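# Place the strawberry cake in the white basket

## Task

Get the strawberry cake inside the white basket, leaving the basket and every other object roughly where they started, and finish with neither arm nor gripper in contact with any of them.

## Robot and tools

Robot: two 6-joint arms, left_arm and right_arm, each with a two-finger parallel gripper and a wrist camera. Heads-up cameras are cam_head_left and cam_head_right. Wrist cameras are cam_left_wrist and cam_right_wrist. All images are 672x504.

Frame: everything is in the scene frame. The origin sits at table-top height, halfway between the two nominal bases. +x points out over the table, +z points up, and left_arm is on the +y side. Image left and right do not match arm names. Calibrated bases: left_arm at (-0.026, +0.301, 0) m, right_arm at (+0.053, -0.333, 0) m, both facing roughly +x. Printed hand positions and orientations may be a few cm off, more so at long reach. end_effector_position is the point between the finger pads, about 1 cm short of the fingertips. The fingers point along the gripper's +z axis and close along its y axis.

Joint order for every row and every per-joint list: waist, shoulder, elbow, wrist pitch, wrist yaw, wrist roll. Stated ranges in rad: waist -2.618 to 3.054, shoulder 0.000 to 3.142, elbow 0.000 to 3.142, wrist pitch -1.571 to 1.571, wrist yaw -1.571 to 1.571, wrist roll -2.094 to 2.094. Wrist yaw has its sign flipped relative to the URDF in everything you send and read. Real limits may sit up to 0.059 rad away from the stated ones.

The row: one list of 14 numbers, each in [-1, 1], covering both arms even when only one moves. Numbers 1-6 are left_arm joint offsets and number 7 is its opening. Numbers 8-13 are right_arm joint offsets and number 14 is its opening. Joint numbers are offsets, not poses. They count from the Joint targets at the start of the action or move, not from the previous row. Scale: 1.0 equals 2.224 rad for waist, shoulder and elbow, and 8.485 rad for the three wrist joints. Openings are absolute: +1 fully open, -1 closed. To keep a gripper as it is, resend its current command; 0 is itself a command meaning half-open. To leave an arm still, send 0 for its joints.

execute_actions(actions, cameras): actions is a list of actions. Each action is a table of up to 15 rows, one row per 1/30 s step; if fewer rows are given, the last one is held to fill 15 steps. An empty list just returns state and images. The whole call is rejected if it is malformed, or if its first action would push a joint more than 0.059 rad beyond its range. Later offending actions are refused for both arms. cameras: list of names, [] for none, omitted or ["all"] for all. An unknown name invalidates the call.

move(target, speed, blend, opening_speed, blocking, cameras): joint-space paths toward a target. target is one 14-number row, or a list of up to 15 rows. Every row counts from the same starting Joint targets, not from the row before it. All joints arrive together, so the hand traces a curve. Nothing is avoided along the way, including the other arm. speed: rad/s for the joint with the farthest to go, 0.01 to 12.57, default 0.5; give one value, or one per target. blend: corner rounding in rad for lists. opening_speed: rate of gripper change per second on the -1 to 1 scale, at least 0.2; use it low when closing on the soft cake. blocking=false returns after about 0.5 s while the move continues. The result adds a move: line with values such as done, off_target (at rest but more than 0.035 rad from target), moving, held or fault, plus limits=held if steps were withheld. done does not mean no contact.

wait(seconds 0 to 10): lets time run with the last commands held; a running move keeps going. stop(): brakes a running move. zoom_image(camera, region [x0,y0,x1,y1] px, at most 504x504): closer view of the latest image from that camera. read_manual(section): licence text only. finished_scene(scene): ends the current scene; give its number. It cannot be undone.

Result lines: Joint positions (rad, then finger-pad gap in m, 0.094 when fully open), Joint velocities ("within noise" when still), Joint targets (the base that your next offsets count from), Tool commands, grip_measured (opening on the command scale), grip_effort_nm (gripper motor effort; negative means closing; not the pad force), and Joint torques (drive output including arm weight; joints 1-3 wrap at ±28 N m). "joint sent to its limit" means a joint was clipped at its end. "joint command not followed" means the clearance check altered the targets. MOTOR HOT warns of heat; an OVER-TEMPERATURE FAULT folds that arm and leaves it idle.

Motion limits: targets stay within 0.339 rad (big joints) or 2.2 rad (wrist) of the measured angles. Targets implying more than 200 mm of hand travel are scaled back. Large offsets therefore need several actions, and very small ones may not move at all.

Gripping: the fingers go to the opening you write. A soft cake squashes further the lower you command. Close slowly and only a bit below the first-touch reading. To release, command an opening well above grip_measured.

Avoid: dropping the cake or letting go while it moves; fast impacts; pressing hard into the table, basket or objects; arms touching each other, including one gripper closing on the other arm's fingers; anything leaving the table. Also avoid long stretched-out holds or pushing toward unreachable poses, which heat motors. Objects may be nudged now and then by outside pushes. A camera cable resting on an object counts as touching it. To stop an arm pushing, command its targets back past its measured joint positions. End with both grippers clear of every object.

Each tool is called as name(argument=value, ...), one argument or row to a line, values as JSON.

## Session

execute_actions(
  actions=[],
  cameras=["cam_head_left","cam_head_right"],
)

Scene clock: 0.00 s.
left_arm: end_effector_position=(+0.3753, +0.2977, +0.1035) grip_measured=+1.000 grip_effort_nm=n/a end_effector_quat_wxyz=(+0.586, +0.042, +0.806, -0.072) | right_arm: end_effector_position=(+0.4622, -0.3357, +0.1305) grip_measured=+1.000 grip_effort_nm=n/a end_effector_quat_wxyz=(+0.634, +0.023, +0.773, -0.029)
Joint positions: left_arm=[0.077 1.568 0.393 0.855 -0.268 0.017 0.094] | right_arm=[0.031 1.561 0.381 0.982 -0.115 0.006 0.094]
Joint velocities: within noise
Joint torques (N m): no reading
Motor temperatures (°C): left_arm=[22 25 23 21 23 19 23] | right_arm=[23 25 24 29 23 21 20]
Heat: left arm: 25 °C; right arm: 29 °C.
Joint targets: left_arm=[0.077 1.563 0.398 0.849 -0.269 0.017] | right_arm=[0.031 1.558 0.384 0.971 -0.116 0.006]
Tool commands: left_gripper/opening=+1.0 right_gripper/opening=+1.0
Images, in order (width x height): cam_head_left 672x504, cam_head_right 672x504.

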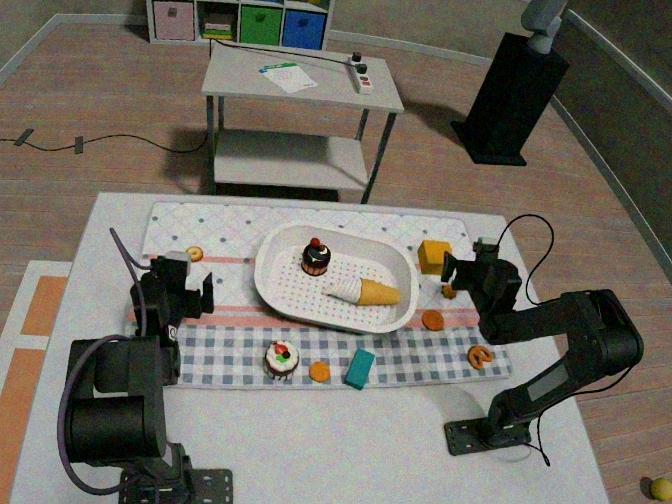

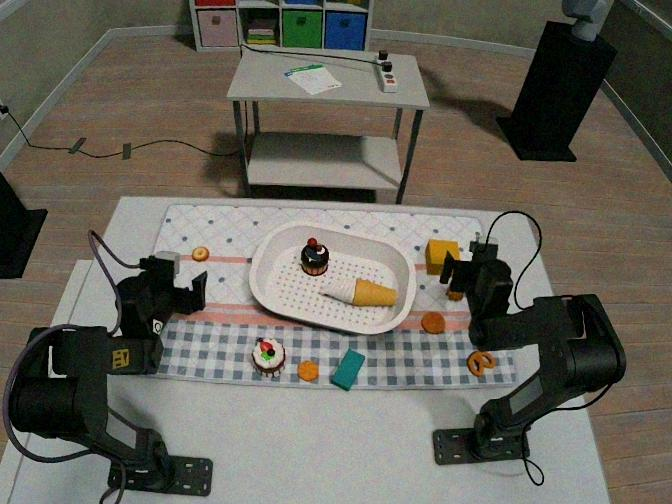

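move(
  target=[-0.350,-0.0454,0.3858,-0.2291,0.0317,-0.002,1,0,0,0,0,0,0,1],
  speed=1.8,
  cameras=["cam_left_wrist"],
)

Scene clock: 6.50 s.
left_arm: end_effector_position=(+0.2163, +0.1089, +0.1382) grip_measured=+1.000 grip_effort_nm=0.007 end_effector_quat_wxyz=(+0.116, +0.329, +0.936, -0.045) | right_arm: end_effector_position=(+0.4622, -0.3357, +0.1305) grip_measured=+1.000 grip_effort_nm=0.027 end_effector_quat_wxyz=(+0.634, +0.023, +0.773, -0.029)
Joint positions: left_arm=[-0.697 1.479 1.228 -1.07 -0.01 0.007 0.094] | right_arm=[0.031 1.561 0.381 0.982 -0.115 0.006 0.094]
Joint velocities: within noise
Joint torques (N m): left_arm=[-0.43 -6.71 8.35 0.61 0.08 -0.05] | right_arm=[0.03 -4.82 6.67 1.6 -0.05 0]
Motor temperatures (°C): left_arm=[22 26 24 23 23 19 23] | right_arm=[23 25 25 30 23 21 20]
Heat: left arm: 26 °C; right arm: 30 °C.
Joint targets: left_arm=[-0.702 1.462 1.257 -1.094 0.000 0.000] | right_arm=[0.031 1.558 0.384 0.971 -0.116 0.006]
move: done
Images, in order (width x height): cam_left_wrist 672x504.

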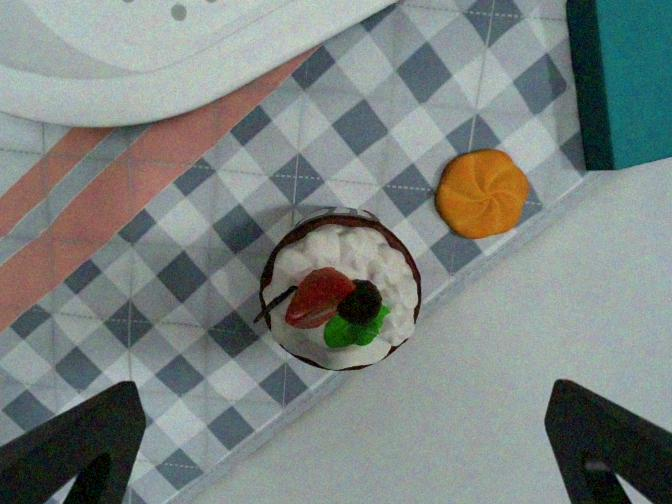

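move(
  target=[
    [-0.0027,0.0881,-0.1185,0.0423,0,0,1,0,0,0,0,0,0,1],
    [-0.0027,0.0881,-0.1185,0.0423,0,0,0.27,0,0,0,0,0,0,1],
    [0,0,0,0,0,0,0.27,0,0,0,0,0,0,1],
    [0.0733,0.295,0.3606,-0.0173,0,0,0.27,0,0,0,0,0,0,1],
    [0.0733,0.3413,0.2648,0.0081,0,0,0.27,0,0,0,0,0,0,1],
  ],
  speed=[0.9,0.9,0.9,1.1,0.5],
  opening_speed=1.5,
  cameras=["cam_left_wrist","cam_head_right"],
)

Scene clock: 32.53 s.
left_arm: end_effector_position=(+0.3815, +0.0740, +0.0472) grip_measured=+0.402 grip_effort_nm=-1.028 end_effector_quat_wxyz=(+0.070, +0.254, +0.965, -0.021) | right_arm: end_effector_position=(+0.4622, -0.3357, +0.1305) grip_measured=+1.000 grip_effort_nm=0.027 end_effector_quat_wxyz=(+0.634, +0.023, +0.773, -0.029)
Joint positions: left_arm=[-0.538 2.227 1.849 -1.047 -0.006 0.007 0.066] | right_arm=[0.031 1.561 0.381 0.982 -0.115 0.006 0.094]
Joint velocities: within noise
Joint torques (N m): left_arm=[-0.05 -12.38 5.59 0.88 0.06 -0.05] | right_arm=[0.02 -4.82 6.67 1.6 -0.04 -0.01]
Motor temperatures (°C): left_arm=[22 27 25 23 23 19 23] | right_arm=[23 26 26 32 23 21 20]
Heat: left arm: 27 °C; right arm: 32 °C.
Joint targets: left_arm=[-0.539 2.221 1.846 -1.026 0.000 0.000] | right_arm=[0.031 1.558 0.384 0.971 -0.116 0.006]
move: done
Images, in order (width x height): cam_head_right 672x504, cam_left_wrist 672x504.

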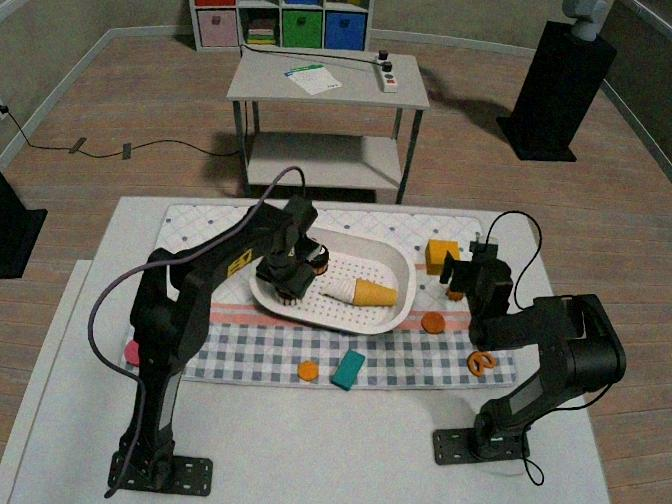

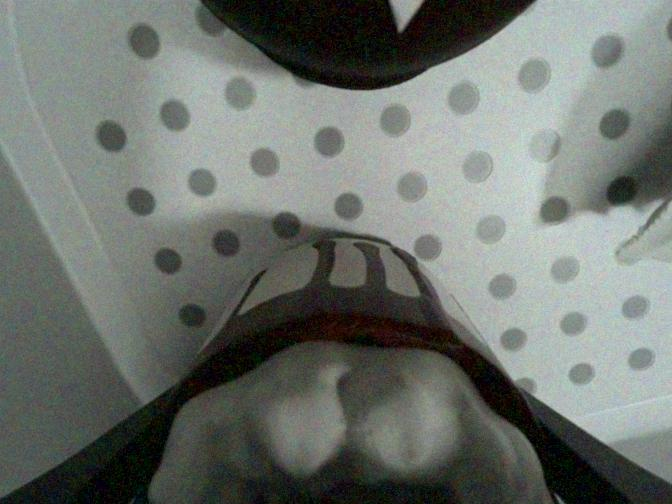

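move(
  target=[
    [0,0.005,0,0,0,0,0.27,0,0,0,0,0,0,1],
    [0,0.005,0,0,0,0,0.66,0,0,0,0,0,0,1],
    [0,-0.0463,0.0958,-0.0254,0,0,0.66,0,0,0,0,0,0,1],
    [0,-0.12,0.0958,-0.0254,0,0,0.66,0,0,0,0,0,0,1],
  ],
  speed=[0.4,0.5,0.6,0.8],
  opening_speed=1,
  cameras=["cam_left_wrist"],
)

Scene clock: 40.77 s.
left_arm: end_effector_position=(+0.3795, +0.0750, +0.2191) grip_measured=+0.658 grip_effort_nm=0.120 end_effector_quat_wxyz=(+0.211, +0.249, +0.944, -0.057) | right_arm: end_effector_position=(+0.4622, -0.3357, +0.1305) grip_measured=+1.000 grip_effort_nm=0.032 end_effector_quat_wxyz=(+0.634, +0.023, +0.773, -0.029)
Joint positions: left_arm=[-0.538 1.958 2.044 -1.216 -0.006 0.007 0.078] | right_arm=[0.031 1.561 0.381 0.982 -0.115 0.006 0.094]
Joint velocities: within noise
Joint torques (N m): left_arm=[-0.08 -10.02 7.2 0.98 0.05 -0.05] | right_arm=[0.03 -4.81 6.68 1.6 -0.05 -0.01]
Motor temperatures (°C): left_arm=[22 31 26 23 23 19 24] | right_arm=[23 26 26 33 23 21 20]
Heat: left arm: 31 °C; right arm: 33 °C.
Joint targets: left_arm=[-0.539 1.954 2.059 -1.241 0.000 0.000] | right_arm=[0.031 1.558 0.384 0.971 -0.116 0.006]
move: done
Images, in order (width x height): cam_left_wrist 672x504.

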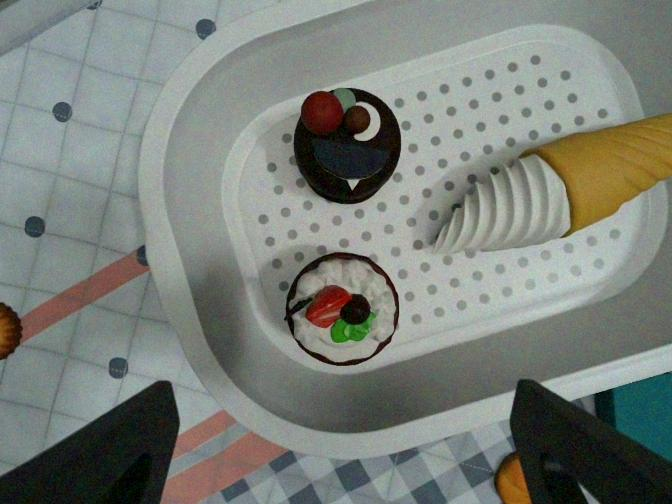

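finished_scene(
  scene=2,
)

The scene is finished: the task was done.


## Next scene

The same job, from a new start.

execute_actions(
  actions=[],
  cameras=["cam_head_left","cam_head_right"],
)

Scene clock: 0.00 s.
left_arm: end_effector_position=(+0.3701, +0.3334, +0.1050) grip_measured=+1.000 grip_effort_nm=n/a end_effector_quat_wxyz=(+0.593, -0.053, +0.803, +0.032) | right_arm: end_effector_position=(+0.4655, -0.3440, +0.1221) grip_measured=+1.000 grip_effort_nm=n/a end_effector_quat_wxyz=(+0.618, +0.034, +0.785, -0.032)
Joint positions: left_arm=[0.018 1.543 0.359 0.885 0.068 -0.032 0.094] | right_arm=[0.01 1.573 0.405 0.93 -0.111 0.019 0.094]
Joint velocities: within noise
Joint torques (N m): no reading
Motor temperatures (°C): left_arm=[22 24 22 20 23 19 23] | right_arm=[23 22 23 26 23 21 20]
Heat: left arm: 24 °C; right arm: 26 °C.
Joint targets: left_arm=[0.018 1.538 0.364 0.880 0.068 -0.032] | right_arm=[0.010 1.570 0.408 0.918 -0.112 0.019]
Tool commands: left_gripper/opening=+1.0 right_gripper/opening=+1.0
Images, in order (width x height): cam_head_left 672x504, cam_head_right 672x504.

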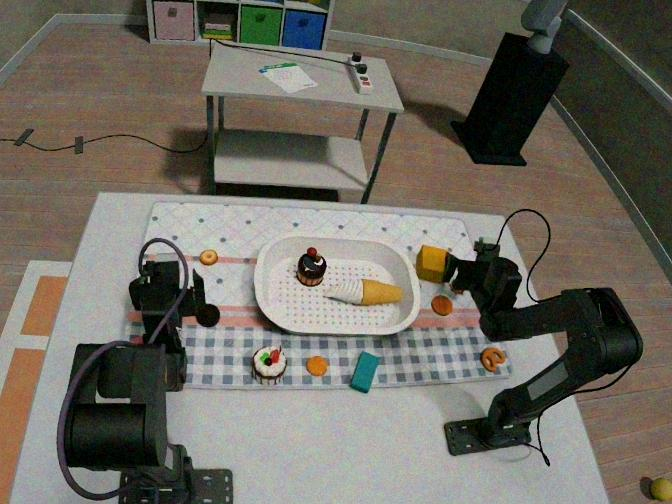

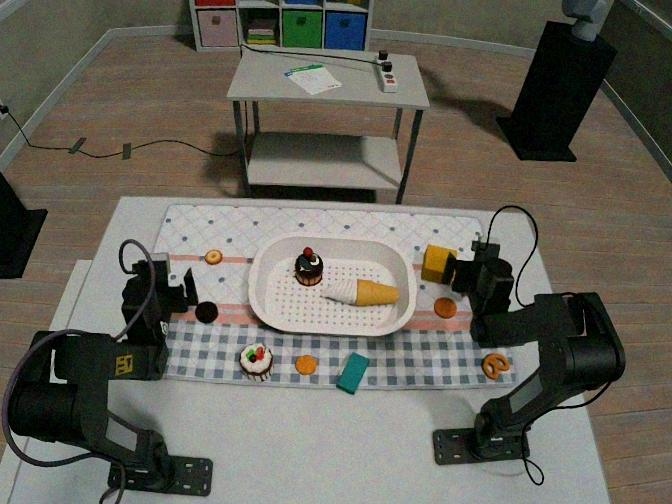

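move(
  target=[-0.2986,-0.0859,0.3602,-0.2354,-0.008,0.0038,1,0,0,0,0,0,0,1],
  speed=1.8,
  cameras=["cam_left_wrist"],
)

Scene clock: 6.13 s.
left_arm: end_effector_position=(+0.2041, +0.1429, +0.1400) grip_measured=+1.000 grip_effort_nm=0.002 end_effector_quat_wxyz=(+0.121, +0.294, +0.947, -0.034) | right_arm: end_effector_position=(+0.4655, -0.3440, +0.1221) grip_measured=+1.000 grip_effort_nm=0.032 end_effector_quat_wxyz=(+0.618, +0.034, +0.785, -0.032)
Joint positions: left_arm=[-0.641 1.362 1.137 -1.093 0.009 -0.006 0.094] | right_arm=[0.01 1.573 0.405 0.93 -0.111 0.019 0.094]
Joint velocities: within noise
Joint torques (N m): left_arm=[-0.46 -5.53 8.29 0.6 -0.08 0.09] | right_arm=[0.05 -4.98 6.61 1.54 -0.05 -0.01]
Motor temperatures (°C): left_arm=[22 25 22 22 23 19 23] | right_arm=[23 22 23 28 23 21 20]
Heat: left arm: 25 °C; right arm: 28 °C.
Joint targets: left_arm=[-0.646 1.347 1.165 -1.118 0.000 0.000] | right_arm=[0.010 1.570 0.408 0.918 -0.112 0.019]
move: done
Images, in order (width x height): cam_left_wrist 672x504.

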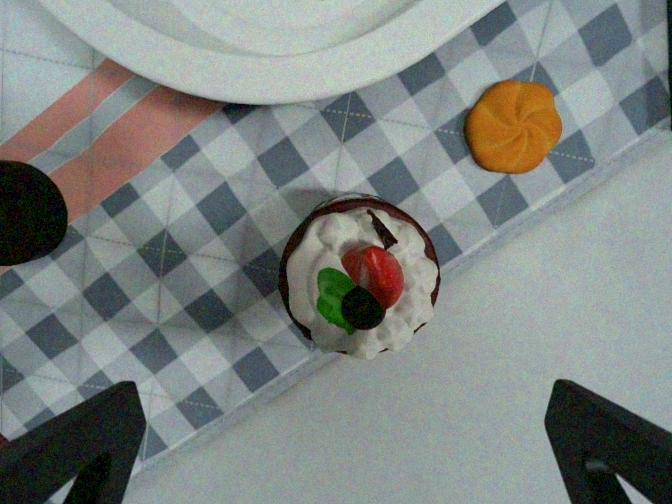

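move(
  target=[
    [-0.0153,0.0193,0.0139,0.0013,0,0,1,0,0,0,0,0,0,1],
    [-0.0153,0.0998,-0.1192,0.0456,0,0,1,0,0,0,0,0,0,1],
    [-0.0153,0.0998,-0.1192,0.0456,0,0,0.27,0,0,0,0,0,0,1],
    [-0.0153,0.0193,0.0139,0.0013,0,0,0.27,0,0,0,0,0,0,1],
    [0.0441,0.2945,0.3242,-0.0078,0,0,0.27,0,0,0,0,0,0,1],
    [0.0441,0.3485,0.2329,0.018,0,0,0.27,0,0,0,0,0,0,1],
  ],
  speed=[0.9,0.9,0.9,0.9,1.1,0.5],
  opening_speed=1.5,
  cameras=["cam_left_wrist","cam_head_right"],
)

Scene clock: 26.03 s.
left_arm: end_effector_position=(+0.3592, +0.0839, +0.0474) grip_measured=+0.403 grip_effort_nm=-1.023 end_effector_quat_wxyz=(+0.071, +0.252, +0.965, -0.016) | right_arm: end_effector_position=(+0.4655, -0.3440, +0.1221) grip_measured=+1.000 grip_effort_nm=0.027 end_effector_quat_wxyz=(+0.618, +0.034, +0.785, -0.032)
Joint positions: left_arm=[-0.548 2.126 1.688 -0.986 0.007 -0.006 0.066] | right_arm=[0.01 1.573 0.405 0.93 -0.111 0.019 0.094]
Joint velocities: within noise
Joint torques (N m): left_arm=[0.03 -11.62 5.39 0.86 -0.06 0.1] | right_arm=[0.05 -5 6.61 1.54 -0.05 -0.01]
Motor temperatures (°C): left_arm=[22 26 25 22 23 19 23] | right_arm=[23 23 24 31 23 21 20]
Heat: left arm: 26 °C; right arm: 31 °C.
Joint targets: left_arm=[-0.547 2.122 1.683 -0.965 0.000 0.000] | right_arm=[0.010 1.570 0.408 0.918 -0.112 0.019]
move: done
Images, in order (width x height): cam_head_right 672x504, cam_left_wrist 672x504.

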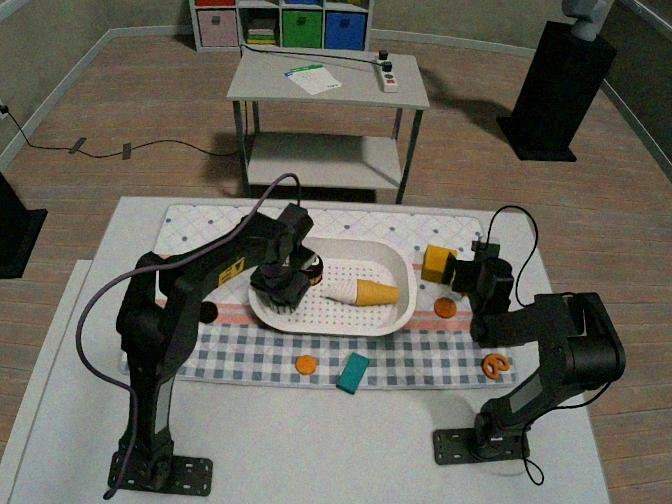

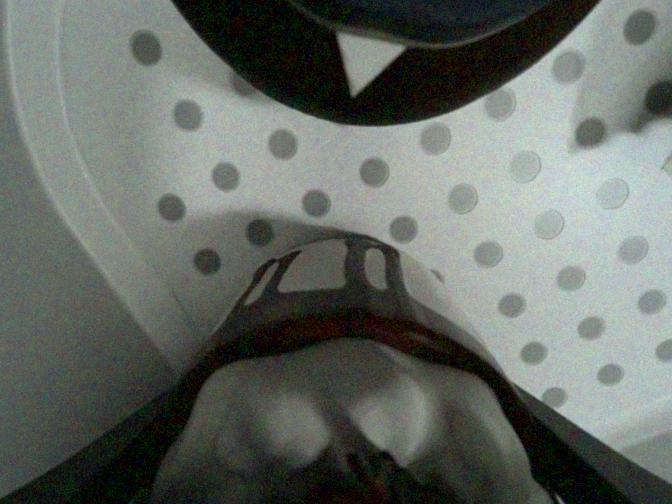

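move(
  target=[
    [0,0.005,0,0,0,0,0.27,0,0,0,0,0,0,1],
    [0,0.005,0,0,0,0,0.62,0,0,0,0,0,0,1],
    [0,-0.054,0.0913,-0.0258,0,0,0.62,0,0,0,0,0,0,1],
    [0,-0.13,0.0913,-0.0258,0,0,0.62,0,0,0,0,0,0,1],
  ],
  speed=[0.4,0.5,0.6,0.8],
  opening_speed=1,
  cameras=["cam_left_wrist"],
)

Scene clock: 32.73 s.
left_arm: end_effector_position=(+0.3559, +0.0857, +0.2176) grip_measured=+0.618 grip_effort_nm=0.120 end_effector_quat_wxyz=(+0.214, +0.246, +0.944, -0.054) | right_arm: end_effector_position=(+0.4655, -0.3440, +0.1221) grip_measured=+1.000 grip_effort_nm=0.032 end_effector_quat_wxyz=(+0.618, +0.034, +0.785, -0.032)
Joint positions: left_arm=[-0.548 1.834 1.868 -1.159 0.007 -0.006 0.076] | right_arm=[0.01 1.573 0.405 0.93 -0.111 0.019 0.094]
Joint velocities: within noise
Joint torques (N m): left_arm=[0.05 -8.96 7.53 0.97 -0.05 0.09] | right_arm=[0.05 -5 6.61 1.54 -0.05 -0.01]
Motor temperatures (°C): left_arm=[22 28 25 22 23 19 23] | right_arm=[23 23 24 31 23 21 20]
Heat: left arm: 28 °C; right arm: 31 °C.
Joint targets: left_arm=[-0.547 1.833 1.886 -1.184 0.000 0.000] | right_arm=[0.010 1.570 0.408 0.918 -0.112 0.019]
move: done
Images, in order (width x height): cam_left_wrist 672x504.

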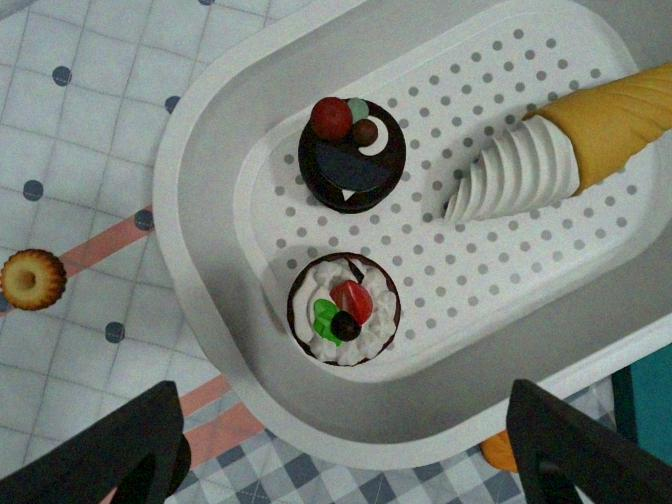

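finished_scene(
  scene=3,
)

The scene is finished: the task was done.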